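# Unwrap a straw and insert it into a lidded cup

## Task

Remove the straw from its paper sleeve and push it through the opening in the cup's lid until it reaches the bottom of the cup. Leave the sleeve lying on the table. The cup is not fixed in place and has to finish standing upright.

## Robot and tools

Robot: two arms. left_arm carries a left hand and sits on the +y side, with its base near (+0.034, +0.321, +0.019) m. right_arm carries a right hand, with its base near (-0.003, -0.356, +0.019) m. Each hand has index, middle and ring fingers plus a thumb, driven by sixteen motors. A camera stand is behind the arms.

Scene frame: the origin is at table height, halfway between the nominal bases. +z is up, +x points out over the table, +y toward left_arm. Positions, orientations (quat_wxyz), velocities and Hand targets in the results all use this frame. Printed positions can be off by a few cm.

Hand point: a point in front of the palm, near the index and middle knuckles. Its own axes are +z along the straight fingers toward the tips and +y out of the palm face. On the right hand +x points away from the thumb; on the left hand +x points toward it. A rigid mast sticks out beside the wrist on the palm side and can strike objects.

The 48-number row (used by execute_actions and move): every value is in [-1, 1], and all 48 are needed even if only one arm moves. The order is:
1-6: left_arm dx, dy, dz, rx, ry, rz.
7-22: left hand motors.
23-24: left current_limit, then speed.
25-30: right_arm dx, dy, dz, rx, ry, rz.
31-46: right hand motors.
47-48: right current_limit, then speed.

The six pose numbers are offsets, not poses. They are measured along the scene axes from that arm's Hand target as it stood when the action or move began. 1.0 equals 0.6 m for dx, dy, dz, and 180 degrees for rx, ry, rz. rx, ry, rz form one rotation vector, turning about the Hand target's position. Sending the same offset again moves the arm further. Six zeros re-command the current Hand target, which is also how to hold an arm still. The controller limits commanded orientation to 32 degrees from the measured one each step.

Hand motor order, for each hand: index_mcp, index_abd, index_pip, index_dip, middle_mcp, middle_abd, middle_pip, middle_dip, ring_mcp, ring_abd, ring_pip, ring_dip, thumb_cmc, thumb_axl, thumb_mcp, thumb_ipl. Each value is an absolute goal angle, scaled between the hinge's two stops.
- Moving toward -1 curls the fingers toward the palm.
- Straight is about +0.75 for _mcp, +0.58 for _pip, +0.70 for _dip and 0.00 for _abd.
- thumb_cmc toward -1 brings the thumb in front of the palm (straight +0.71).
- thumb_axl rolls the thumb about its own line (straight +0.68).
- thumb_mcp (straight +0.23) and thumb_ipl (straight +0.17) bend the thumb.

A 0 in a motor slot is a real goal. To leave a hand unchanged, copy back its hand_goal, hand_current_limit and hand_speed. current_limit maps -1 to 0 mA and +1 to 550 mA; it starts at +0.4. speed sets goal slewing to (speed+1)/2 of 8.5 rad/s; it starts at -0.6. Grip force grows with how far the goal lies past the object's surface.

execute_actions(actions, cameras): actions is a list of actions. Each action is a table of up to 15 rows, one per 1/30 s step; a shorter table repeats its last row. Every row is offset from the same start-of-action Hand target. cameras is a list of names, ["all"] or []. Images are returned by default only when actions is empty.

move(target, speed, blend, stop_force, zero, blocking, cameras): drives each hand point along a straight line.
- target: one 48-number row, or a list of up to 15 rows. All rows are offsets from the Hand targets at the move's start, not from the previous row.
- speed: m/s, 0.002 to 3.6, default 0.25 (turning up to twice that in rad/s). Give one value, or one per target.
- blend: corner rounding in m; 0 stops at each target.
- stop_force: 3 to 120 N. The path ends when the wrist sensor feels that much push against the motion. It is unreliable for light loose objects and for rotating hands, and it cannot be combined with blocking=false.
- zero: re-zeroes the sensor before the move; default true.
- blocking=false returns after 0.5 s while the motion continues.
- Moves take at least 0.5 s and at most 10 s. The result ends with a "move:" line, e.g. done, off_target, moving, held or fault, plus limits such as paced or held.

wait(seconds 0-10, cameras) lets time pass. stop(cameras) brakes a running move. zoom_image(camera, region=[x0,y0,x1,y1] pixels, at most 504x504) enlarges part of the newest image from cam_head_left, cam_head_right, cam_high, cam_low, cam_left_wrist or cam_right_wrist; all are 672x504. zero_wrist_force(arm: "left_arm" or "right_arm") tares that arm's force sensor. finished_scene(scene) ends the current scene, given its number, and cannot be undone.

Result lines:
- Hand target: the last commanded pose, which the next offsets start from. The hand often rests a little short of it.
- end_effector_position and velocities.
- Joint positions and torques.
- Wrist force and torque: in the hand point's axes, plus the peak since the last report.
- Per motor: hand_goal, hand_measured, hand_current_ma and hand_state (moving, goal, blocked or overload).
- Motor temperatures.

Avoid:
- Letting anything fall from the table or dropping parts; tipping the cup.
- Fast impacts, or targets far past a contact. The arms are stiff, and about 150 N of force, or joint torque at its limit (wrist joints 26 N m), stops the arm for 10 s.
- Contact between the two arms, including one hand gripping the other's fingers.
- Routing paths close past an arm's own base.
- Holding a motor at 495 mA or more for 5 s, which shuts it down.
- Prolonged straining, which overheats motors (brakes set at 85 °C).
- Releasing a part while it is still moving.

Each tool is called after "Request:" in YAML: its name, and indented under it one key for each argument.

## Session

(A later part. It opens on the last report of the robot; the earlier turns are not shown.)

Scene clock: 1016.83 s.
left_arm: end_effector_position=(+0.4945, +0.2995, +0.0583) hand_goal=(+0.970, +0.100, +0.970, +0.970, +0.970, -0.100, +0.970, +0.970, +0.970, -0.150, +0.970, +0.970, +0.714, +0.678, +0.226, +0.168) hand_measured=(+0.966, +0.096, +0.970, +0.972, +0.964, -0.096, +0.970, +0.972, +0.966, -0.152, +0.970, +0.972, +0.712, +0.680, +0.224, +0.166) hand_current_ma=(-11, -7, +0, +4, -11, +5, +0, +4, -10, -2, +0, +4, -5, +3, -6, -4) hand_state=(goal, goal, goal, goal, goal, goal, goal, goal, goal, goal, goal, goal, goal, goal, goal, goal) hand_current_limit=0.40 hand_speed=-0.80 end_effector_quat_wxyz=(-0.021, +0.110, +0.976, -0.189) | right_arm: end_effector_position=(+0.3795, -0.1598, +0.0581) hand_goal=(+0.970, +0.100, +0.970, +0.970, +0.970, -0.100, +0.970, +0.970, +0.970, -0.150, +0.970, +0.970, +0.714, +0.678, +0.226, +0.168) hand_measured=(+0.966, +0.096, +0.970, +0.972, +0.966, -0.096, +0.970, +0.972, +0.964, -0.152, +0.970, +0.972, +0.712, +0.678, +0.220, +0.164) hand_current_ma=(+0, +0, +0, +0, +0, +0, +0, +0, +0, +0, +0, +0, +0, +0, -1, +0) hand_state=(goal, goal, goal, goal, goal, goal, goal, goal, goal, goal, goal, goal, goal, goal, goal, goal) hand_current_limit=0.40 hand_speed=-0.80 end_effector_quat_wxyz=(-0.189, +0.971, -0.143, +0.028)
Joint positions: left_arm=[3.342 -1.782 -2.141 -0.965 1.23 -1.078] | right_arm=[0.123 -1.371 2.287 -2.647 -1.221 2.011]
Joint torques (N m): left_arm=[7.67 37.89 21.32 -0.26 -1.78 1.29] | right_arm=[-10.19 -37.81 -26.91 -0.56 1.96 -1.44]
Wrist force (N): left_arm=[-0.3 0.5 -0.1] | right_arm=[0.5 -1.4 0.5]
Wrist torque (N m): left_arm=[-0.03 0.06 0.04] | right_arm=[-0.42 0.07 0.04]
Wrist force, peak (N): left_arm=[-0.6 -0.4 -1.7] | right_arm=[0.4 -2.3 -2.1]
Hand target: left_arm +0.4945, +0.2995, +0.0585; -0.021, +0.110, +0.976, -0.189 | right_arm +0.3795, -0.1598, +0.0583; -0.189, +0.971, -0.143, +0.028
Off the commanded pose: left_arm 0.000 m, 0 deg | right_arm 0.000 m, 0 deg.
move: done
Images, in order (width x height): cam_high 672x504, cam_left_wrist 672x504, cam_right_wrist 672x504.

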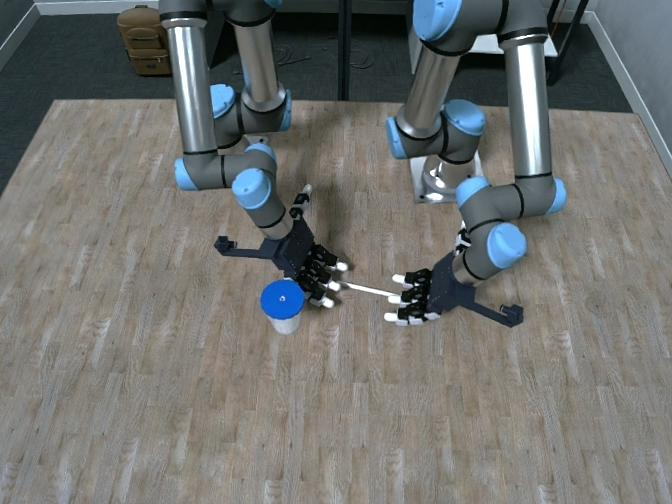

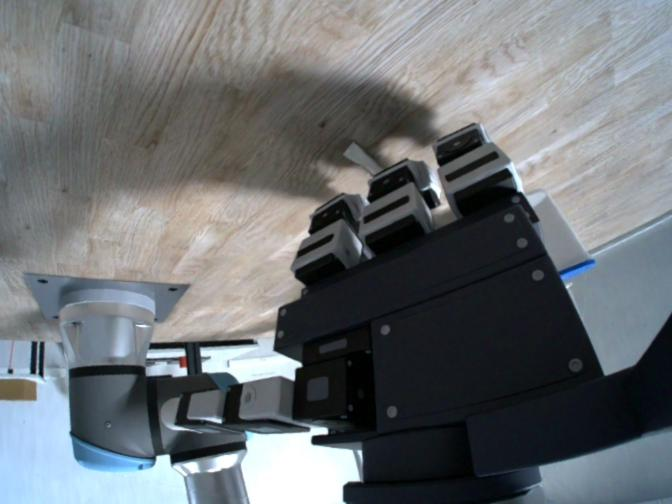

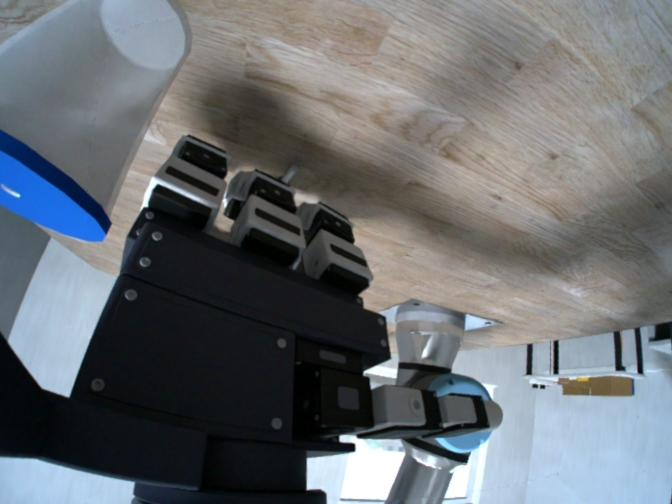

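Request:
move:
  target: [-0.012,-0.04,-0.036,0,0,0,0.97,0.1,0.97,0.97,0.97,-0.1,0.97,0.97,0.97,-0.15,0.97,0.97,0.714,0.678,0.226,0.168,0.2,-0.8,0,0,-0.036,0,0,0,0.97,0.1,0.97,0.97,0.97,-0.1,0.97,0.97,0.97,-0.15,0.97,0.97,0.714,0.678,0.226,0.168,0.2,-0.8]
  speed: 0.1

Request:
move:
  target: [0,0,-0.03,0,0,0,0.97,0.1,0.97,0.97,0.97,-0.1,0.97,0.97,0.97,-0.15,0.97,0.97,0.714,0.678,0.226,0.168,0.2,-0.8,0,0,-0.03,0,0,0,0.97,0.1,0.97,0.97,0.97,-0.1,0.97,0.97,0.97,-0.15,0.97,0.97,0.714,0.678,0.226,0.168,0.2,-0.8]
  speed: 0.02
  stop_force: 3
  cameras: ["cam_high"]

Request:
zoom_image:
  camera: "cam_high"
  region: [310, 240, 436, 335]

Request:
execute_actions:
  actions:
    - [[0,0,0,0,0,0,0.97,-0.2,0.97,0.97,0.97,0.2,0.97,0.97,0.97,-0.15,0.97,0.97,0.714,0.678,0.226,0.168,0.2,-0.93,0,0,0,0,0,0,0.97,-0.2,0.97,0.97,0.97,0.2,0.97,0.97,0.97,-0.15,0.97,0.97,0.714,0.678,0.226,0.168,0.2,-0.93]]
    - [[0,0,0,0,0,0,0.97,-0.2,0.97,0.97,0.97,0.2,0.97,0.97,0.97,-0.15,0.97,0.97,0.714,0.678,0.226,0.168,0.2,-0.93,0,0,0,0,0,0,0.97,-0.2,0.97,0.97,0.97,0.2,0.97,0.97,0.97,-0.15,0.97,0.97,0.714,0.678,0.226,0.168,0.2,-0.93]]
    - [[0,0,0,0,0,0,0.97,-0.2,0.97,0.97,0.97,0.2,0.97,0.97,0.97,-0.15,0.97,0.97,0.714,0.678,0.226,0.168,0.2,-0.93,0,0,0,0,0,0,0.97,-0.2,0.97,0.97,0.97,0.2,0.97,0.97,0.97,-0.15,0.97,0.97,0.714,0.678,0.226,0.168,0.2,-0.93]]
  cameras: ["cam_high","cam_left_wrist","cam_right_wrist"]

Request:
zoom_image:
  camera: "cam_high"
  region: [310, 240, 436, 335]

Request:
zoom_image:
  camera: "cam_right_wrist"
  region: [180, 100, 348, 226]

Request:
zoom_image:
  camera: "cam_left_wrist"
  region: [285, 100, 453, 226]

Scene clock: 1035.30 s.
left_arm: end_effector_position=(+0.4873, +0.2756, +0.0370) hand_goal=(+0.970, +0.100, +0.970, +0.970, +0.970, -0.100, +0.970, +0.970, +0.970, -0.150, +0.970, +0.970, +0.714, +0.678, +0.226, +0.168) hand_measured=(+0.966, +0.096, +0.970, +0.972, +0.964, -0.096, +0.970, +0.972, +0.966, -0.152, +0.970, +0.972, +0.712, +0.680, +0.224, +0.166) hand_current_ma=(-11, -6, +0, +4, -12, +5, +0, +4, -10, -2, +0, +4, -5, +3, -6, -4) hand_state=(goal, goal, goal, goal, goal, goal, goal, goal, goal, goal, goal, goal, goal, goal, goal, goal) hand_current_limit=0.20 hand_speed=-0.80 end_effector_quat_wxyz=(-0.021, +0.110, +0.976, -0.189) | right_arm: end_effector_position=(+0.3796, -0.1599, +0.0368) hand_goal=(+0.970, +0.100, +0.970, +0.970, +0.970, -0.100, +0.970, +0.970, +0.970, -0.150, +0.970, +0.970, +0.714, +0.678, +0.226, +0.168) hand_measured=(+0.966, +0.096, +0.970, +0.972, +0.966, -0.096, +0.970, +0.972, +0.964, -0.152, +0.970, +0.972, +0.712, +0.678, +0.220, +0.164) hand_current_ma=(+0, +0, +0, +0, +0, +0, +0, +0, +0, +0, +0, +0, +0, +0, -1, +0) hand_state=(goal, goal, goal, goal, goal, goal, goal, goal, goal, goal, goal, goal, goal, goal, goal, goal) hand_current_limit=0.20 hand_speed=-0.80 end_effector_quat_wxyz=(-0.189, +0.971, -0.143, +0.028) end_effector_velocity=(+0.001, +0.000, -0.001) end_effector_angular_velocity=(+0.001, -0.002, -0.001)
Joint positions: left_arm=[3.295 -1.818 -2.179 -0.876 1.222 -1.128] | right_arm=[0.123 -1.317 2.303 -2.718 -1.221 2.011]
Joint velocities: left_arm=[within noise] | right_arm=[0 0.003 0 -0.005 0.001 0.001]
Joint torques (N m): left_arm=[-7.47 22.06 8.53 4.82 -2.62 -2.21] | right_arm=[4.17 -9.91 -2.4 -4.09 0.65 1.53]
Wrist force (N): left_arm=[0.0 0.4 -0.2] | right_arm=[0.4 -1.4 0.7]
Wrist torque (N m): left_arm=[-0.04 0.01 0.08] | right_arm=[-0.43 0.10 0.06]
Wrist force, peak (N): left_arm=[-0.3 0.8 -0.6] | right_arm=[0.4 -1.8 0.5]
Hand target: left_arm +0.4873, +0.2755, +0.0369; -0.021, +0.110, +0.976, -0.189 | right_arm +0.3795, -0.1598, +0.0367; -0.189, +0.971, -0.143, +0.028
Off the commanded pose: left_arm 0.000 m, 0 deg | right_arm 0.000 m, 0 deg.
move: done

Scene clock: 1036.97 s.
left_arm: end_effector_position=(+0.4873, +0.2755, +0.0282) hand_goal=(+0.970, +0.100, +0.970, +0.970, +0.970, -0.100, +0.970, +0.970, +0.970, -0.150, +0.970, +0.970, +0.714, +0.678, +0.226, +0.168) hand_measured=(+0.970, +0.098, +0.974, +0.974, +0.968, -0.098, +0.972, +0.974, +0.966, -0.152, +0.972, +0.972, +0.712, +0.680, +0.224, +0.166) hand_current_ma=(-1, -4, +6, +7, -2, +1, +5, +7, -7, -2, +2, +5, -5, +3, -6, -4) hand_state=(goal, goal, goal, goal, goal, goal, goal, goal, goal, goal, goal, goal, goal, goal, goal, goal) hand_current_limit=0.20 hand_speed=-0.80 end_effector_quat_wxyz=(-0.021, +0.110, +0.976, -0.189) | right_arm: end_effector_position=(+0.3795, -0.1598, +0.0283) hand_goal=(+0.970, +0.100, +0.970, +0.970, +0.970, -0.100, +0.970, +0.970, +0.970, -0.150, +0.970, +0.970, +0.714, +0.678, +0.226, +0.168) hand_measured=(+0.968, +0.098, +0.972, +0.974, +0.968, -0.098, +0.972, +0.972, +0.966, -0.152, +0.970, +0.972, +0.712, +0.678, +0.220, +0.164) hand_current_ma=(+0, +0, +0, +0, +0, +0, +0, +0, +0, +0, +0, +0, +0, +0, -1, +0) hand_state=(goal, goal, goal, goal, goal, goal, goal, goal, goal, goal, goal, goal, goal, goal, goal, goal) hand_current_limit=0.20 hand_speed=-0.80 end_effector_quat_wxyz=(-0.189, +0.971, -0.143, +0.028)
Joint positions: left_arm=[3.295 -1.837 -2.186 -0.849 1.222 -1.128] | right_arm=[0.123 -1.294 2.309 -2.746 -1.221 2.011]
Joint torques (N m): left_arm=[-9.11 35.8 21.66 -0.31 -1.3 -1.98] | right_arm=[8.49 -38.65 -25.21 -0.59 -0.62 -0.15]
Wrist force (N): left_arm=[0.1 0.0 -0.4] | right_arm=[0.4 -1.7 0.5]
Wrist torque (N m): left_arm=[0.04 0.02 0.10] | right_arm=[-0.40 0.06 0.05]
Wrist force, peak (N): left_arm=[-0.4 1.5 -4.6] | right_arm=[0.4 -0.3 -3.1]
Hand target: left_arm +0.4873, +0.2755, +0.0282; -0.021, +0.110, +0.976, -0.189 (not the last commanded pose) | right_arm +0.3795, -0.1598, +0.0283; -0.189, +0.971, -0.143, +0.028 (not the last commanded pose)
Off the commanded pose: left_arm 0.009 m, 0 deg | right_arm 0.010 m, 0 deg.
move: contact (left_arm, right_arm)
Images, in order (width x height): cam_high 672x504.

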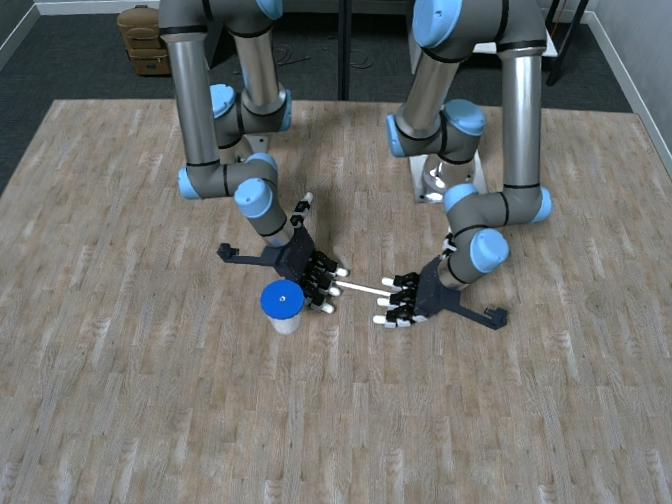

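Scaled by 4.000 from the camera's 672x504 image, which has a finer 960x720 frame.

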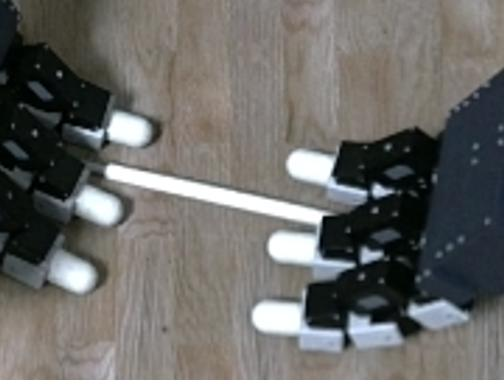

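Scene clock: 1038.67 s.
left_arm: end_effector_position=(+0.4873, +0.2755, +0.0282) hand_goal=(+0.970, -0.200, +0.970, +0.970, +0.970, +0.200, +0.970, +0.970, +0.970, -0.150, +0.970, +0.970, +0.714, +0.678, +0.226, +0.168) hand_measured=(+0.970, -0.074, +0.974, +0.974, +0.978, +0.138, +0.978, +0.974, +0.966, -0.152, +0.972, +0.972, +0.712, +0.680, +0.224, +0.166) hand_current_ma=(+1, +330, +6, +7, +21, -181, +21, +7, -7, -2, +2, +5, -5, +3, -6, -4) hand_state=(goal, blocked, goal, goal, goal, blocked, goal, goal, goal, goal, goal, goal, goal, goal, goal, goal) hand_current_limit=0.20 hand_speed=-0.93 end_effector_quat_wxyz=(-0.021, +0.110, +0.976, -0.189) | right_arm: end_effector_position=(+0.3795, -0.1598, +0.0283) hand_goal=(+0.970, -0.200, +0.970, +0.970, +0.970, +0.200, +0.970, +0.970, +0.970, -0.150, +0.970, +0.970, +0.714, +0.678, +0.226, +0.168) hand_measured=(+0.974, -0.104, +0.976, +0.974, +0.974, +0.108, +0.976, +0.972, +0.966, -0.152, +0.970, +0.972, +0.712, +0.678, +0.220, +0.164) hand_current_ma=(+0, +101, +1, +0, +0, -97, +0, +0, +0, +0, +0, +0, +0, +0, -1, +0) hand_state=(goal, blocked, goal, goal, goal, blocked, goal, goal, goal, goal, goal, goal, goal, goal, goal, goal) hand_current_limit=0.20 hand_speed=-0.93 end_effector_quat_wxyz=(-0.189, +0.971, -0.143, +0.028)
Joint positions: left_arm=[3.295 -1.837 -2.186 -0.849 1.222 -1.128] | right_arm=[0.123 -1.294 2.309 -2.746 -1.221 2.011]
Joint torques (N m): left_arm=[-5.44 36.38 19.78 0.7 -0.48 -2.02] | right_arm=[6.56 -36.36 -23.38 -0.57 -0.3 -0.05]
Wrist force (N): left_arm=[0.5 -0.5 -1.6] | right_arm=[0.2 -2.2 -1.2]
Wrist torque (N m): left_arm=[0.21 0.06 0.14] | right_arm=[-0.11 0.05 0.02]
Wrist force, peak (N): left_arm=[0.4 -0.3 -2.9] | right_arm=[0.3 -2.8 -1.6]
Hand target: left_arm +0.4873, +0.2755, +0.0282; -0.021, +0.110, +0.976, -0.189 | right_arm +0.3795, -0.1598, +0.0283; -0.189, +0.971, -0.143, +0.028
Off the commanded pose: left_arm 0.000 m, 0 deg | right_arm 0.000 m, 0 deg.
Images, in order (width x height): cam_high 672x504, cam_left_wrist 672x504, cam_right_wrist 672x504.

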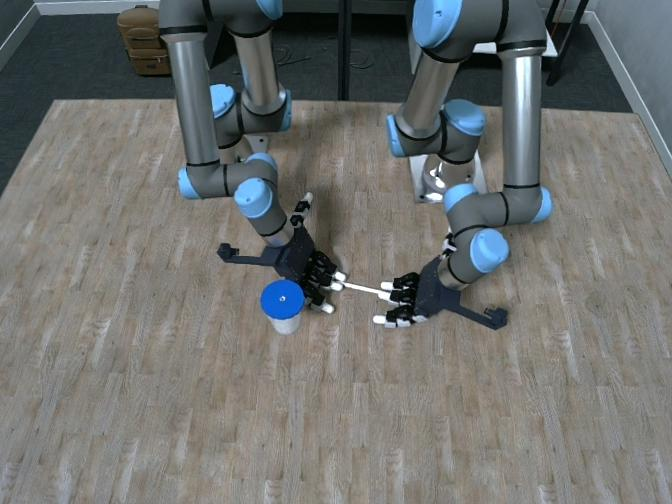

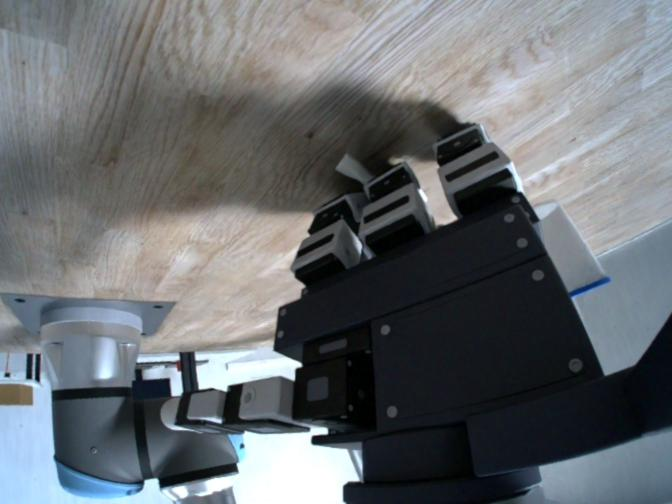

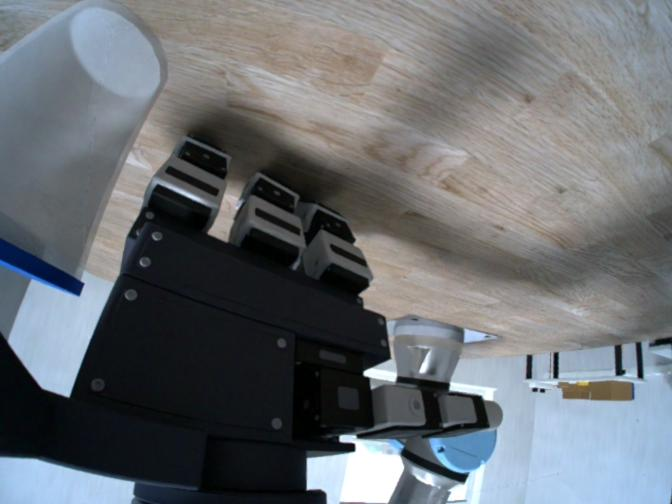

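Scaled by 4.000 from the camera's 672x504 image, which has a finer 960x720 frame.

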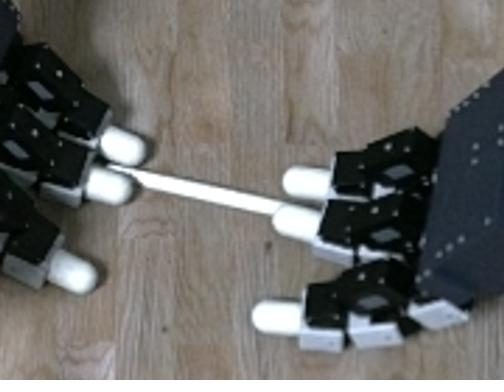

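Scaled by 3.000 from the camera's 672x504 image, which has a finer 960x720 frame.

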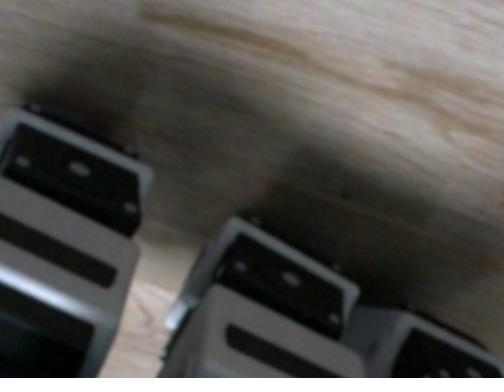

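Scaled by 3.000 from the camera's 672x504 image, which has a finer 960x720 frame.

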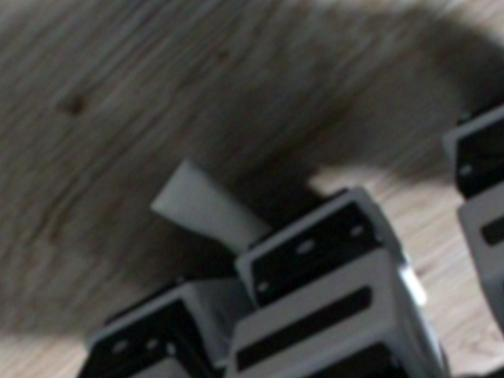

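Request:
move:
  target:
    - [0,0,0,0,0,0,0.97,0.1,0.97,0.97,0.97,-0.1,0.97,0.97,0.97,-0.15,0.97,0.97,0.714,0.678,0.226,0.168,0.2,-0.8,0,0,0,0,0,0,0.97,0.1,0.97,0.97,0.97,-0.1,0.97,0.97,0.97,-0.15,0.97,0.97,0.714,0.678,0.226,0.168,0.2,-0.8]
    - [0,0,0.03,0,0,0,0.97,0.1,0.97,0.8,0.97,-0.1,0.97,0.8,0.97,-0.15,0.97,0.97,0.714,0.678,0.226,0.168,0.2,-0.8,0,0,0.03,0,0,0,0.97,0.1,0.97,0.8,0.97,-0.1,0.97,0.8,0.97,-0.15,0.97,0.97,0.714,0.678,0.226,0.168,0.2,-0.8]
  speed: 0.1

Request:
move:
  target: [0,0,-0.045,0,0,0,0.97,0.1,0.97,0.8,0.97,-0.1,0.97,0.8,0.97,-0.15,0.97,0.97,0.714,0.678,0.226,0.168,0.2,-0.8,0,0,-0.045,0,0,0,0.97,0.1,0.97,0.8,0.97,-0.1,0.97,0.8,0.97,-0.15,0.97,0.97,0.714,0.678,0.226,0.168,0.2,-0.8]
  speed: 0.02
  stop_force: 3
  cameras: ["cam_high","cam_left_wrist","cam_right_wrist"]

Request:
zoom_image:
  camera: "cam_high"
  region: [310, 240, 436, 335]

Request:
execute_actions:
  actions:
    - [[0,0,0,0,0,0,0.97,-0.2,0.97,0.8,0.97,0.2,0.97,0.8,0.97,-0.15,0.97,0.97,0.714,0.678,0.226,0.168,0.2,-0.93,0,0,0,0,0,0,0.97,-0.2,0.97,0.8,0.97,0.2,0.97,0.8,0.97,-0.15,0.97,0.97,0.714,0.678,0.226,0.168,0.2,-0.93]]
    - [[0,0,0,0,0,0,0.97,-0.2,0.97,0.8,0.97,0.2,0.97,0.8,0.97,-0.15,0.97,0.97,0.714,0.678,0.226,0.168,0.2,-0.93,0,0,0,0,0,0,0.97,-0.2,0.97,0.8,0.97,0.2,0.97,0.8,0.97,-0.15,0.97,0.97,0.714,0.678,0.226,0.168,0.2,-0.93]]
    - [[0,0,0,0,0,0,0.97,-0.2,0.97,0.8,0.97,0.2,0.97,0.8,0.97,-0.15,0.97,0.97,0.714,0.678,0.226,0.168,0.2,-0.93,0,0,0,0,0,0,0.97,-0.2,0.97,0.8,0.97,0.2,0.97,0.8,0.97,-0.15,0.97,0.97,0.714,0.678,0.226,0.168,0.2,-0.93]]
  cameras: ["cam_high","cam_left_wrist","cam_right_wrist"]

Request:
zoom_image:
  camera: "cam_high"
  region: [310, 240, 436, 335]

Scene clock: 1058.23 s.
left_arm: end_effector_position=(+0.4873, +0.2755, +0.0462) hand_goal=(+0.970, +0.100, +0.970, +0.800, +0.970, -0.100, +0.970, +0.800, +0.970, -0.150, +0.970, +0.970, +0.714, +0.678, +0.226, +0.168) hand_measured=(+0.966, +0.096, +0.970, +0.802, +0.964, -0.096, +0.970, +0.802, +0.966, -0.152, +0.970, +0.972, +0.712, +0.680, +0.224, +0.166) hand_current_ma=(-11, -7, +0, +4, -11, +5, +0, +5, -10, -2, +0, +5, -5, +3, -6, -4) hand_state=(goal, goal, goal, goal, goal, goal, goal, goal, goal, goal, goal, goal, goal, goal, goal, goal) hand_current_limit=0.20 hand_speed=-0.80 end_effector_quat_wxyz=(-0.021, +0.110, +0.976, -0.189) | right_arm: end_effector_position=(+0.3795, -0.1598, +0.0463) hand_goal=(+0.970, +0.100, +0.970, +0.800, +0.970, -0.100, +0.970, +0.800, +0.970, -0.150, +0.970, +0.970, +0.714, +0.678, +0.226, +0.168) hand_measured=(+0.966, +0.096, +0.970, +0.802, +0.966, -0.096, +0.970, +0.802, +0.964, -0.152, +0.970, +0.972, +0.712, +0.678, +0.220, +0.164) hand_current_ma=(+0, +0, +0, +0, +0, +0, +0, +0, +0, +0, +0, +0, +0, +0, -1, +0) hand_state=(goal, goal, goal, goal, goal, goal, goal, goal, goal, goal, goal, goal, goal, goal, goal, goal) hand_current_limit=0.20 hand_speed=-0.80 end_effector_quat_wxyz=(-0.189, +0.971, -0.143, +0.028)
Joint positions: left_arm=[3.295 -1.798 -2.171 -0.903 1.222 -1.128] | right_arm=[0.123 -1.342 2.297 -2.686 -1.221 2.011]
Joint torques (N m): left_arm=[-7.72 36.08 23.25 -0.66 -2.14 1.36] | right_arm=[2.94 -37.58 -26.3 -0.58 -0.07 -1.25]
Wrist force (N): left_arm=[-0.2 0.6 -0.3] | right_arm=[0.2 -1.0 0.8]
Wrist torque (N m): left_arm=[0.00 0.04 0.05] | right_arm=[-0.38 0.10 0.04]
Wrist force, peak (N): left_arm=[0.7 -0.7 -2.3] | right_arm=[0.3 -3.1 -1.7]
Hand target: left_arm +0.4873, +0.2755, +0.0462; -0.021, +0.110, +0.976, -0.189 | right_arm +0.3795, -0.1598, +0.0463; -0.189, +0.971, -0.143, +0.028
Off the commanded pose: left_arm 0.000 m, 0 deg | right_arm 0.000 m, 0 deg.
move: done

Scene clock: 1060.03 s.
left_arm: end_effector_position=(+0.4873, +0.2755, +0.0366) hand_goal=(+0.970, +0.100, +0.970, +0.800, +0.970, -0.100, +0.970, +0.800, +0.970, -0.150, +0.970, +0.970, +0.714, +0.678, +0.226, +0.168) hand_measured=(+0.968, +0.098, +0.972, +0.802, +0.966, -0.098, +0.972, +0.802, +0.966, -0.152, +0.970, +0.972, +0.712, +0.680, +0.224, +0.166) hand_current_ma=(-5, -4, +3, +4, -7, +2, +2, +5, -11, -2, +0, +4, -5, +3, -6, -4) hand_state=(goal, goal, goal, goal, goal, goal, goal, goal, goal, goal, goal, goal, goal, goal, goal, goal) hand_current_limit=0.20 hand_speed=-0.80 end_effector_quat_wxyz=(-0.021, +0.110, +0.976, -0.189) | right_arm: end_effector_position=(+0.3795, -0.1599, +0.0352) hand_goal=(+0.970, +0.100, +0.970, +0.800, +0.970, -0.100, +0.970, +0.800, +0.970, -0.150, +0.970, +0.970, +0.714, +0.678, +0.226, +0.168) hand_measured=(+0.970, +0.098, +0.976, +0.804, +0.972, -0.098, +0.976, +0.804, +0.964, -0.152, +0.970, +0.972, +0.712, +0.678, +0.220, +0.164) hand_current_ma=(+0, +0, +1, +0, +0, +0, +1, +0, -1, +0, +0, +0, +0, +0, -1, +0) hand_state=(goal, goal, goal, goal, goal, goal, goal, goal, goal, goal, goal, goal, goal, goal, goal, goal) hand_current_limit=0.20 hand_speed=-0.80 end_effector_quat_wxyz=(-0.189, +0.971, -0.143, +0.028)
Joint positions: left_arm=[3.295 -1.819 -2.179 -0.874 1.222 -1.128] | right_arm=[0.123 -1.313 2.305 -2.723 -1.221 2.011]
Joint torques (N m): left_arm=[1.36 36.54 21.86 -0.28 -1.98 0.94] | right_arm=[-9.77 -38 -25.85 -0.58 2.15 -1.25]
Wrist force (N): left_arm=[-0.1 0.1 -0.1] | right_arm=[0.1 -2.0 0.3]
Wrist torque (N m): left_arm=[-0.04 0.04 0.06] | right_arm=[-0.34 0.08 0.00]
Wrist force, peak (N): left_arm=[-0.3 1.2 -3.3] | right_arm=[0.2 -0.7 -4.1]
Hand target: left_arm +0.4873, +0.2755, +0.0366; -0.021, +0.110, +0.976, -0.189 (not the last commanded pose) | right_arm +0.3795, -0.1599, +0.0352; -0.189, +0.971, -0.143, +0.028 (not the last commanded pose)
Off the commanded pose: left_arm 0.017 m, 0 deg | right_arm 0.016 m, 0 deg.
move: contact (left_arm, right_arm)
Images, in order (width x height): cam_high 672x504, cam_left_wrist 672x504, cam_right_wrist 672x504.

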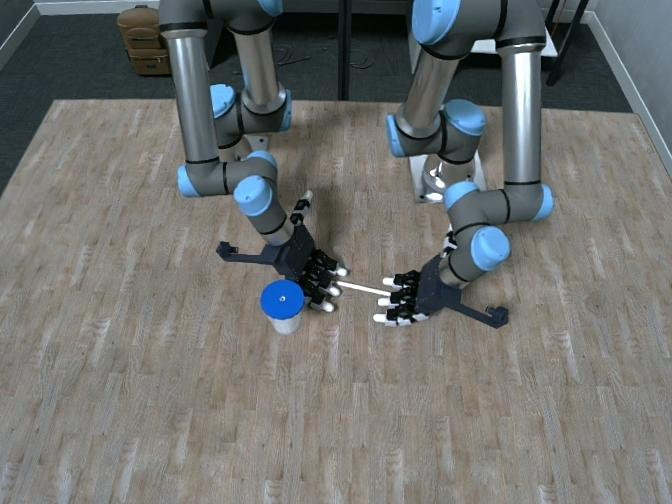

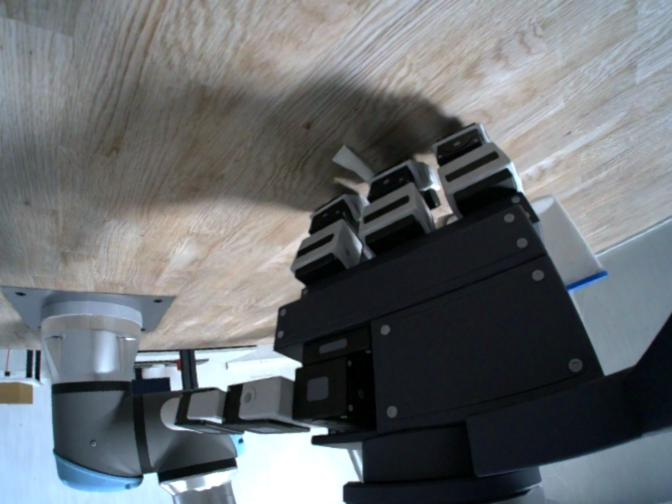

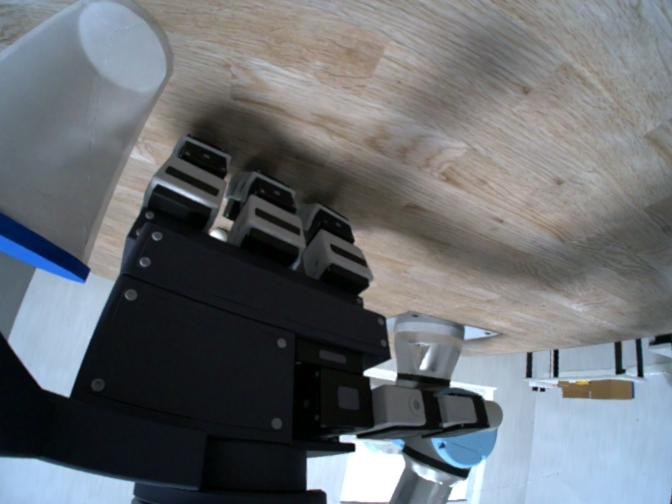

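Scaled by 4.000 from the camera's 672x504 image, which has a finer 960x720 frame.

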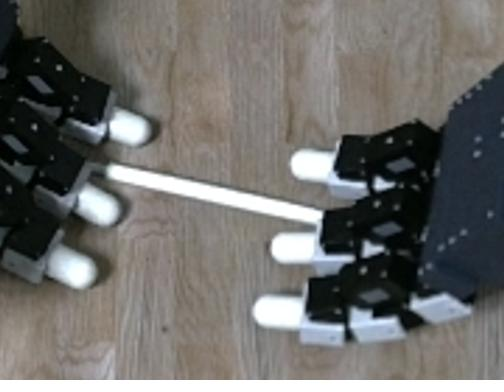

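Scene clock: 1061.73 s.
left_arm: end_effector_position=(+0.4873, +0.2755, +0.0366) hand_goal=(+0.970, -0.200, +0.970, +0.800, +0.970, +0.200, +0.970, +0.800, +0.970, -0.150, +0.970, +0.970, +0.714, +0.678, +0.226, +0.168) hand_measured=(+0.966, -0.100, +0.972, +0.802, +0.966, +0.108, +0.972, +0.802, +0.966, -0.152, +0.970, +0.972, +0.712, +0.680, +0.224, +0.166) hand_current_ma=(-6, +326, +2, +4, -7, -296, +2, +5, -11, -2, +0, +4, -5, +3, -6, -4) hand_state=(goal, blocked, goal, goal, goal, blocked, goal, goal, goal, goal, goal, goal, goal, goal, goal, goal) hand_current_limit=0.20 hand_speed=-0.93 end_effector_quat_wxyz=(-0.021, +0.110, +0.976, -0.189) | right_arm: end_effector_position=(+0.3795, -0.1598, +0.0352) hand_goal=(+0.970, -0.200, +0.970, +0.800, +0.970, +0.200, +0.970, +0.800, +0.970, -0.150, +0.970, +0.970, +0.714, +0.678, +0.226, +0.168) hand_measured=(+0.970, -0.104, +0.976, +0.804, +0.970, +0.104, +0.976, +0.804, +0.964, -0.152, +0.970, +0.972, +0.712, +0.678, +0.220, +0.164) hand_current_ma=(+0, +102, +1, +0, +0, -103, +1, +0, -1, +0, +0, +0, +0, +0, -1, +0) hand_state=(goal, blocked, goal, goal, goal, blocked, goal, goal, goal, goal, goal, goal, goal, goal, goal, goal) hand_current_limit=0.20 hand_speed=-0.93 end_effector_quat_wxyz=(-0.189, +0.971, -0.143, +0.028)
Joint positions: left_arm=[3.295 -1.819 -2.179 -0.874 1.222 -1.128] | right_arm=[0.123 -1.313 2.305 -2.723 -1.221 2.011]
Joint torques (N m): left_arm=[0.75 32.96 19.97 -0.3 -2.01 0.99] | right_arm=[-9.67 -34.94 -23.21 -0.47 2.18 -1.11]
Wrist force (N): left_arm=[-0.2 0.4 -0.2] | right_arm=[0.1 -1.8 0.2]
Wrist torque (N m): left_arm=[0.00 0.03 0.04] | right_arm=[-0.28 0.10 0.03]
Wrist force, peak (N): left_arm=[-0.3 -0.1 -1.2] | right_arm=[0.4 -2.2 -1.2]
Hand target: left_arm +0.4873, +0.2755, +0.0366; -0.021, +0.110, +0.976, -0.189 | right_arm +0.3795, -0.1599, +0.0352; -0.189, +0.971, -0.143, +0.028
Off the commanded pose: left_arm 0.000 m, 0 deg | right_arm 0.000 m, 0 deg.
Images, in order (width x height): cam_high 672x504, cam_left_wrist 672x504, cam_right_wrist 672x504.

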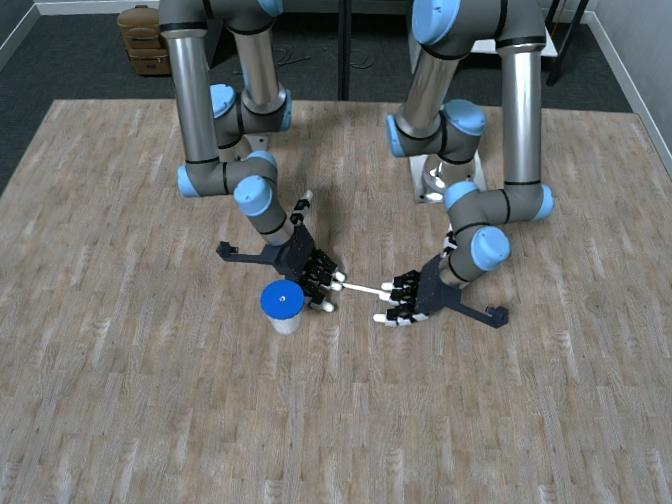

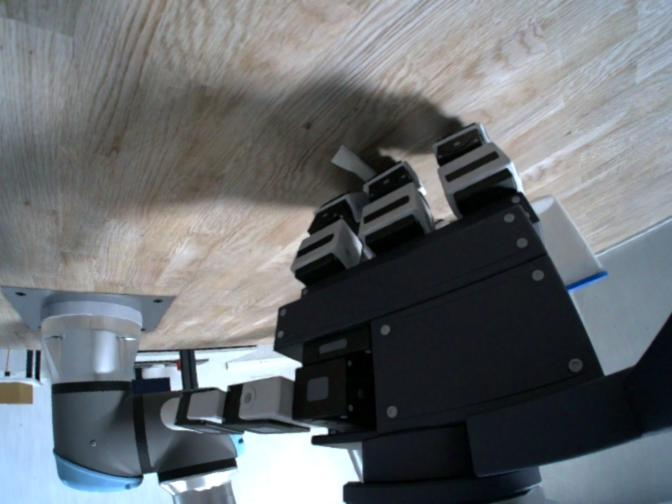

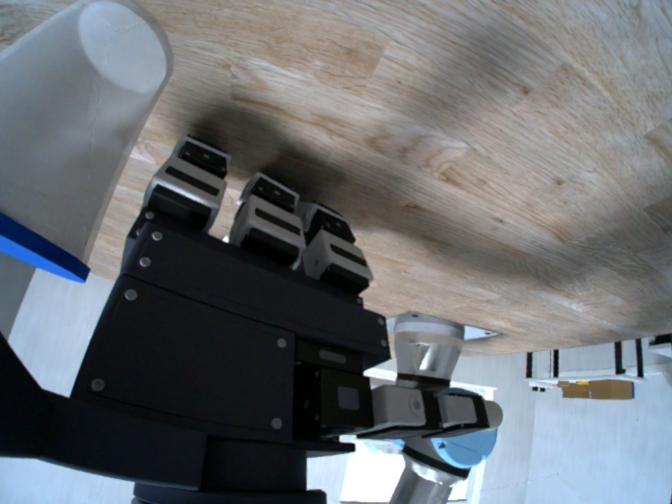

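Scaled by 4.000 from the camera's 672x504 image, which has a finer 960x720 frame.

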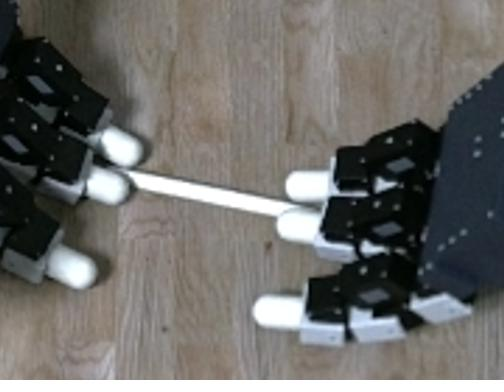

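Request:
execute_actions:
  actions: []
  cameras: ["cam_low"]

Request:
zoom_image:
  camera: "cam_low"
  region: [290, 245, 374, 308]

Request:
zoom_image:
  camera: "cam_low"
  region: [350, 245, 434, 308]

Scene clock: 1069.90 s.
left_arm: end_effector_position=(+0.4873, +0.2755, +0.0366) hand_goal=(+0.970, -0.200, +0.970, +0.800, +0.970, +0.200, +0.970, +0.800, +0.970, -0.150, +0.970, +0.970, +0.714, +0.678, +0.226, +0.168) hand_measured=(+0.966, -0.100, +0.972, +0.802, +0.966, +0.108, +0.972, +0.802, +0.966, -0.152, +0.970, +0.972, +0.712, +0.680, +0.224, +0.166) hand_current_ma=(-6, +326, +2, +4, -7, -296, +2, +5, -11, -2, +0, +4, -5, +3, -6, -4) hand_state=(goal, blocked, goal, goal, goal, blocked, goal, goal, goal, goal, goal, goal, goal, goal, goal, goal) hand_current_limit=0.20 hand_speed=-0.93 end_effector_quat_wxyz=(-0.021, +0.110, +0.976, -0.189) | right_arm: end_effector_position=(+0.3795, -0.1598, +0.0352) hand_goal=(+0.970, -0.200, +0.970, +0.800, +0.970, +0.200, +0.970, +0.800, +0.970, -0.150, +0.970, +0.970, +0.714, +0.678, +0.226, +0.168) hand_measured=(+0.970, -0.104, +0.976, +0.804, +0.970, +0.104, +0.976, +0.804, +0.964, -0.152, +0.970, +0.972, +0.712, +0.678, +0.220, +0.164) hand_current_ma=(+0, +102, +1, +0, +0, -103, +1, +0, -1, +0, +0, +0, +0, +0, -1, +0) hand_state=(goal, blocked, goal, goal, goal, blocked, goal, goal, goal, goal, goal, goal, goal, goal, goal, goal) hand_current_limit=0.20 hand_speed=-0.93 end_effector_quat_wxyz=(-0.189, +0.971, -0.143, +0.028)
Joint positions: left_arm=[3.295 -1.819 -2.179 -0.874 1.222 -1.128] | right_arm=[0.123 -1.313 2.305 -2.723 -1.221 2.011]
Joint velocities: within noise
Joint torques (N m): left_arm=[2.12 31.78 16.96 -0.24 -2.07 0.73] | right_arm=[-8.76 -31.25 -18.72 -0.57 2.25 -0.95]
Motor temperatures (°C): left_arm=[33 33 36 42 37 39] | right_arm=[31 29 31 36 32 37]
Wrist force (N): left_arm=[-0.4 0.2 -0.3] | right_arm=[0.3 -2.1 -0.2]
Wrist torque (N m): left_arm=[-0.03 0.05 0.03] | right_arm=[-0.30 0.10 0.02]
Wrist force, peak (N): left_arm=[-0.2 0.4 -0.5] | right_arm=[0.7 -2.4 -0.2]
Hand target: left_arm +0.4873, +0.2755, +0.0366; -0.021, +0.110, +0.976, -0.189 | right_arm +0.3795, -0.1599, +0.0352; -0.189, +0.971, -0.143, +0.028
Off the commanded pose: left_arm 0.000 m, 0 deg | right_arm 0.000 m, 0 deg.
Images, in order (width x height): cam_low 672x504.

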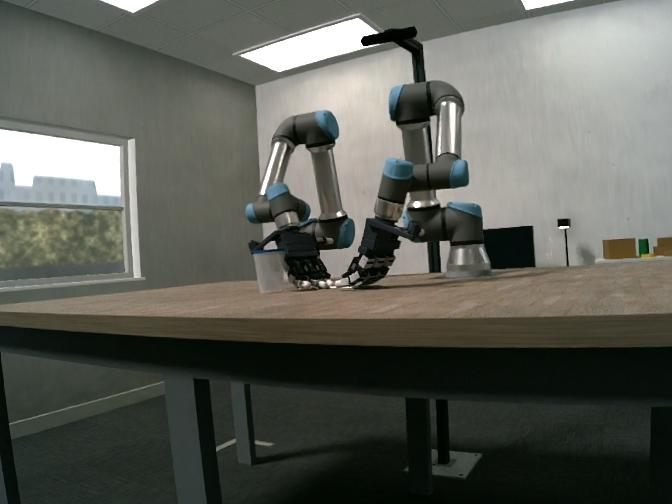

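Scaled by 6.000 from the camera's 672x504 image, which has a finer 960x720 frame.

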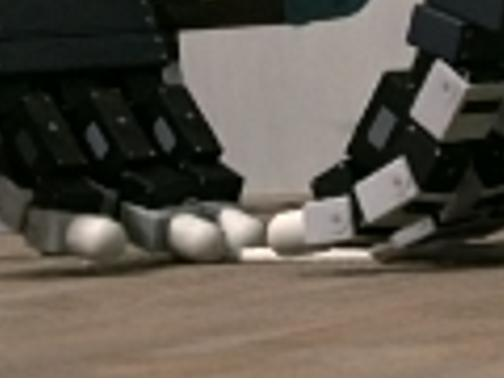

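Scaled by 6.000 from the camera's 672x504 image, which has a finer 960x720 frame.

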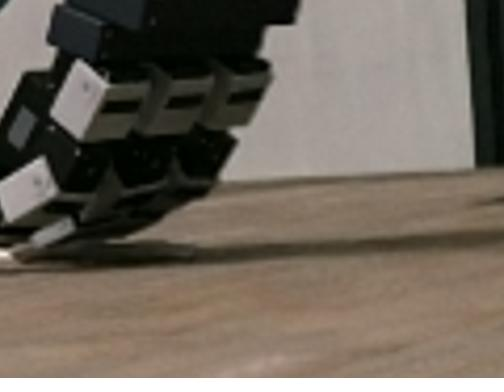

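Request:
move:
  target:
    - [0,0,0,0,0,0,0.97,0.1,0.97,0.8,0.97,-0.1,0.97,0.8,0.97,-0.15,0.97,0.97,0.714,0.678,0.226,0.168,0.2,-0.8,0,0,0,0,0,0,0.97,0.1,0.97,0.8,0.97,-0.1,0.97,0.8,0.97,-0.15,0.97,0.97,0.714,0.678,0.226,0.168,0.2,-0.8]
    - [0,0,0.03,-0.0319,0.0096,0,0.97,0.1,0.97,0.97,0.97,-0.1,0.97,0.97,0.97,-0.15,0.97,0.97,0.714,0.678,0.226,0.168,0.2,-0.8,0,0,0.03,0.0319,-0.0096,0,0.97,0.1,0.97,0.97,0.97,-0.1,0.97,0.97,0.97,-0.15,0.97,0.97,0.714,0.678,0.226,0.168,0.2,-0.8]
  speed: 0.1

Request:
move:
  target: [0,0,-0.09,0,0,0,0.97,0.1,0.97,0.97,0.97,-0.1,0.97,0.97,0.97,-0.15,0.97,0.97,0.714,0.678,0.226,0.168,0.2,-0.8,0,0,-0.09,0,0,0,0.97,0.1,0.97,0.97,0.97,-0.1,0.97,0.97,0.97,-0.15,0.97,0.97,0.714,0.678,0.226,0.168,0.2,-0.8]
  speed: 0.025
  stop_force: 3
  cameras: ["cam_high","cam_low","cam_left_wrist","cam_right_wrist"]

Request:
zoom_image:
  camera: "cam_high"
  region: [310, 240, 436, 335]

Request:
zoom_image:
  camera: "cam_low"
  region: [290, 245, 374, 308]

Request:
zoom_image:
  camera: "cam_right_wrist"
  region: [180, 100, 348, 226]

Request:
zoom_image:
  camera: "cam_left_wrist"
  region: [285, 100, 453, 226]

Scene clock: 1088.60 s.
left_arm: end_effector_position=(+0.4873, +0.2755, +0.0546) hand_goal=(+0.970, +0.100, +0.970, +0.970, +0.970, -0.100, +0.970, +0.970, +0.970, -0.150, +0.970, +0.970, +0.714, +0.678, +0.226, +0.168) hand_measured=(+0.964, +0.096, +0.970, +0.966, +0.964, -0.096, +0.970, +0.966, +0.964, -0.152, +0.970, +0.972, +0.712, +0.680, +0.224, +0.166) hand_current_ma=(-12, -7, +0, -6, -13, +5, +0, -7, -11, -2, +0, +4, -5, +3, -6, -4) hand_state=(goal, goal, goal, goal, goal, goal, goal, goal, goal, goal, goal, goal, goal, goal, goal, goal) hand_current_limit=0.20 hand_speed=-0.80 end_effector_quat_wxyz=(-0.030, +0.108, +0.965, -0.239) | right_arm: end_effector_position=(+0.3795, -0.1598, +0.0532) hand_goal=(+0.970, +0.100, +0.970, +0.970, +0.970, -0.100, +0.970, +0.970, +0.970, -0.150, +0.970, +0.970, +0.714, +0.678, +0.226, +0.168) hand_measured=(+0.964, +0.096, +0.970, +0.966, +0.964, -0.096, +0.970, +0.966, +0.964, -0.152, +0.970, +0.972, +0.712, +0.678, +0.220, +0.164) hand_current_ma=(+0, +0, +0, +0, +0, +0, +0, +0, -1, +0, +0, +0, +0, +0, -1, +0) hand_state=(goal, goal, goal, goal, goal, goal, goal, goal, goal, goal, goal, goal, goal, goal, goal, goal) hand_current_limit=0.20 hand_speed=-0.80 end_effector_quat_wxyz=(-0.239, +0.960, -0.141, +0.035)
Joint positions: left_arm=[3.343 -1.785 -2.138 -1.027 1.141 -1.057] | right_arm=[0.066 -1.38 2.338 -2.712 -1.115 1.968]
Joint torques (N m): left_arm=[11.83 36.1 23.59 -0.42 -2.73 1.98] | right_arm=[-12.18 -35.88 -3.47 -0.61 2.86 -1.33]
Wrist force (N): left_arm=[-0.2 0.5 -0.1] | right_arm=[0.2 -0.8 0.8]
Wrist torque (N m): left_arm=[-0.05 0.04 -0.06] | right_arm=[-0.39 0.14 0.07]
Wrist force, peak (N): left_arm=[0.0 -0.1 -1.3] | right_arm=[0.1 -2.3 -1.2]
Hand target: left_arm +0.4873, +0.2755, +0.0546; -0.030, +0.108, +0.965, -0.239 | right_arm +0.3795, -0.1599, +0.0532; -0.239, +0.960, -0.141, +0.035
Off the commanded pose: left_arm 0.000 m, 0 deg | right_arm 0.000 m, 0 deg.
move: done

Scene clock: 1091.53 s.
left_arm: end_effector_position=(+0.4872, +0.2755, +0.0128) hand_goal=(+0.970, +0.100, +0.970, +0.970, +0.970, -0.100, +0.970, +0.970, +0.970, -0.150, +0.970, +0.970, +0.714, +0.678, +0.226, +0.168) hand_measured=(+0.964, +0.096, +0.970, +0.966, +0.966, -0.098, +0.970, +0.966, +0.968, -0.152, +0.972, +0.972, +0.712, +0.680, +0.224, +0.166) hand_current_ma=(-12, -6, +0, -6, -9, +4, +1, -7, -2, -2, +4, +4, -5, +3, -6, -4) hand_state=(goal, goal, goal, goal, goal, goal, goal, goal, goal, goal, goal, goal, goal, goal, goal, goal) hand_current_limit=0.20 hand_speed=-0.80 end_effector_quat_wxyz=(-0.030, +0.108, +0.965, -0.239) | right_arm: end_effector_position=(+0.3794, -0.1599, +0.0123) hand_goal=(+0.970, +0.100, +0.970, +0.970, +0.970, -0.100, +0.970, +0.970, +0.970, -0.150, +0.970, +0.970, +0.714, +0.678, +0.226, +0.168) hand_measured=(+0.966, +0.096, +0.972, +0.966, +0.966, -0.096, +0.972, +0.966, +0.968, -0.152, +0.972, +0.972, +0.712, +0.678, +0.220, +0.164) hand_current_ma=(+0, +0, +0, +0, +0, +0, +0, +0, +0, +0, +0, +0, +0, +0, -1, +0) hand_state=(goal, goal, goal, goal, goal, goal, goal, goal, goal, goal, goal, goal, goal, goal, goal, goal) hand_current_limit=0.20 hand_speed=-0.80 end_effector_quat_wxyz=(-0.239, +0.960, -0.141, +0.035)
Joint positions: left_arm=[3.343 -1.873 -2.173 -0.904 1.141 -1.057] | right_arm=[0.066 -1.264 2.364 -2.854 -1.115 1.968]
Joint torques (N m): left_arm=[2.42 38.76 20.5 -0.68 -0.13 1.48] | right_arm=[-5.3 -37.77 -23.74 -0.54 -0.59 -1.15]
Wrist force (N): left_arm=[-0.1 0.4 -0.6] | right_arm=[0.2 -1.6 0.4]
Wrist torque (N m): left_arm=[0.03 0.02 -0.04] | right_arm=[-0.39 0.11 0.05]
Wrist force, peak (N): left_arm=[-0.1 -0.3 -5.5] | right_arm=[0.1 -2.7 -5.2]
Hand target: left_arm +0.4872, +0.2755, +0.0128; -0.030, +0.108, +0.965, -0.239 (not the last commanded pose) | right_arm +0.3794, -0.1599, +0.0123; -0.239, +0.960, -0.141, +0.035 (not the last commanded pose)
Off the commanded pose: left_arm 0.012 m, 0 deg | right_arm 0.013 m, 0 deg.
move: contact (left_arm, right_arm)
Images, in order (width x height): cam_high 672x504, cam_low 672x504, cam_left_wrist 672x504, cam_right_wrist 672x504.

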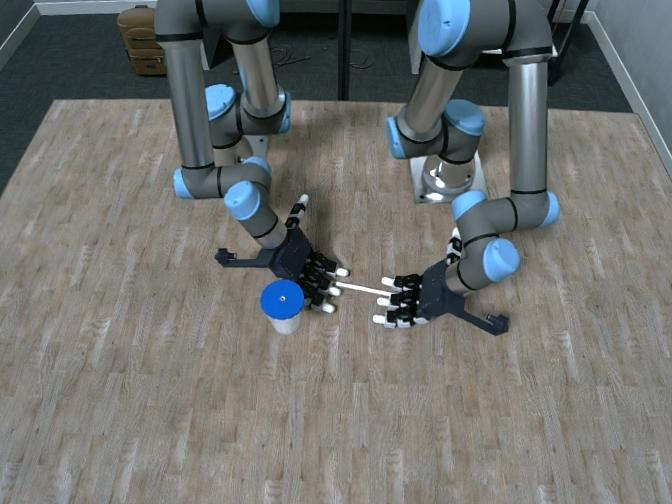

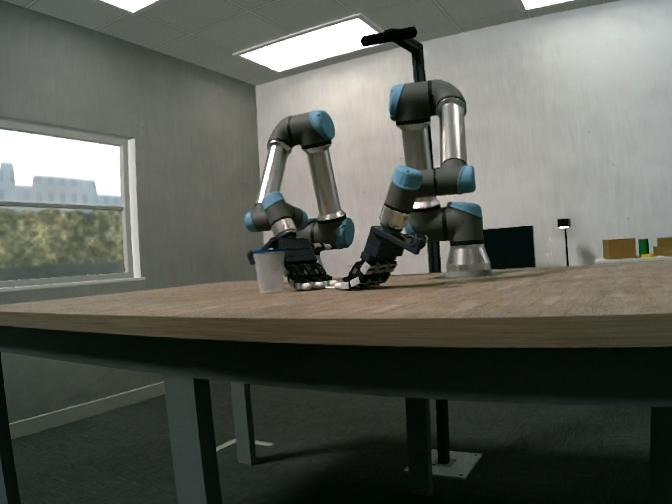

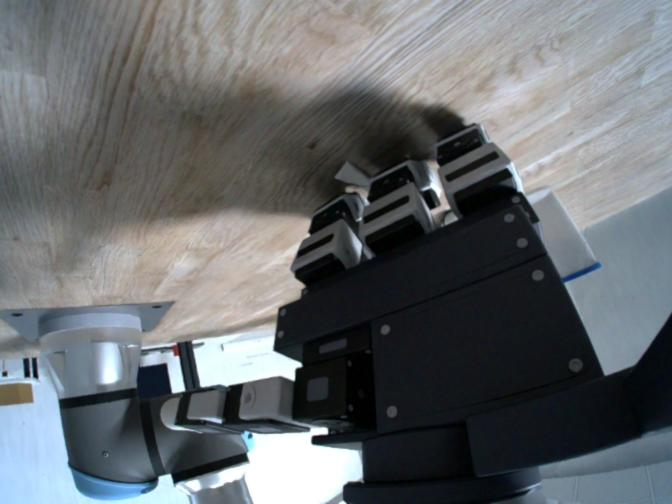

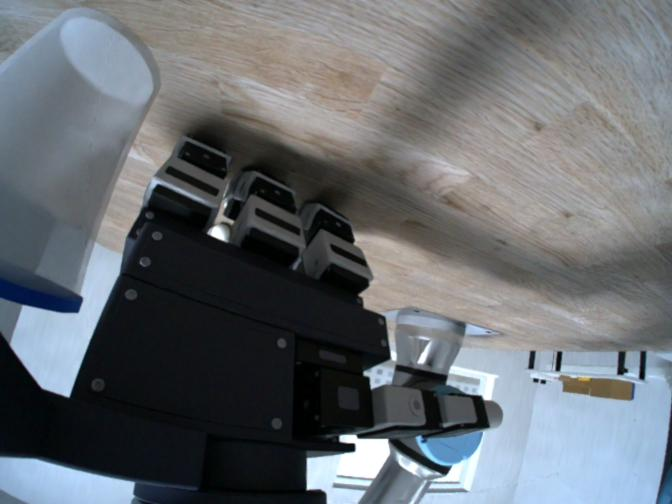

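Scaled by 4.000 from the camera's 672x504 image, which has a finer 960x720 frame.

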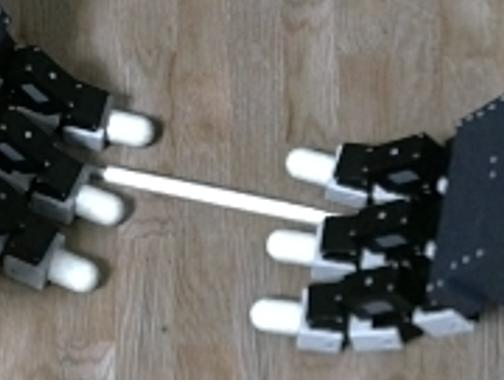

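Scaled by 6.000 from the camera's 672x504 image, which has a finer 960x720 frame.

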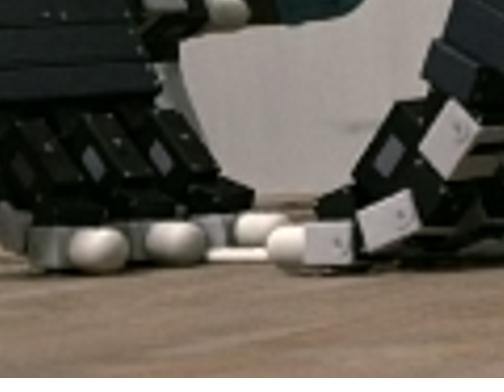

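Scaled by 3.000 from the camera's 672x504 image, which has a finer 960x720 frame.

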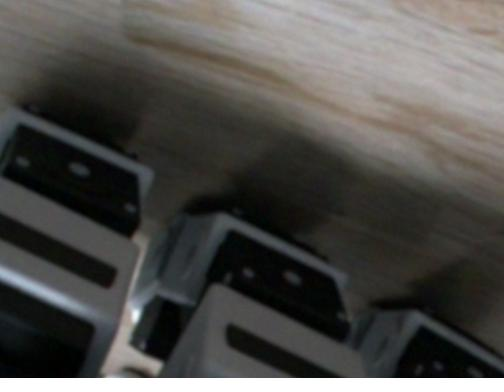

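Scaled by 3.000 from the camera's 672x504 image, which has a finer 960x720 frame.

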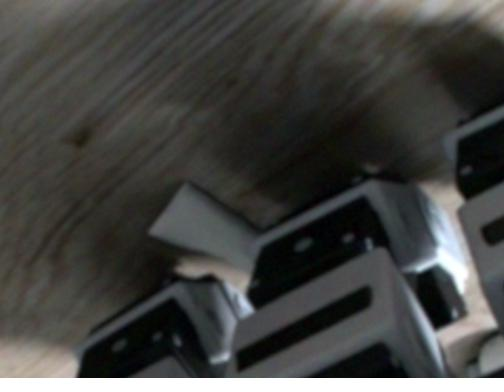

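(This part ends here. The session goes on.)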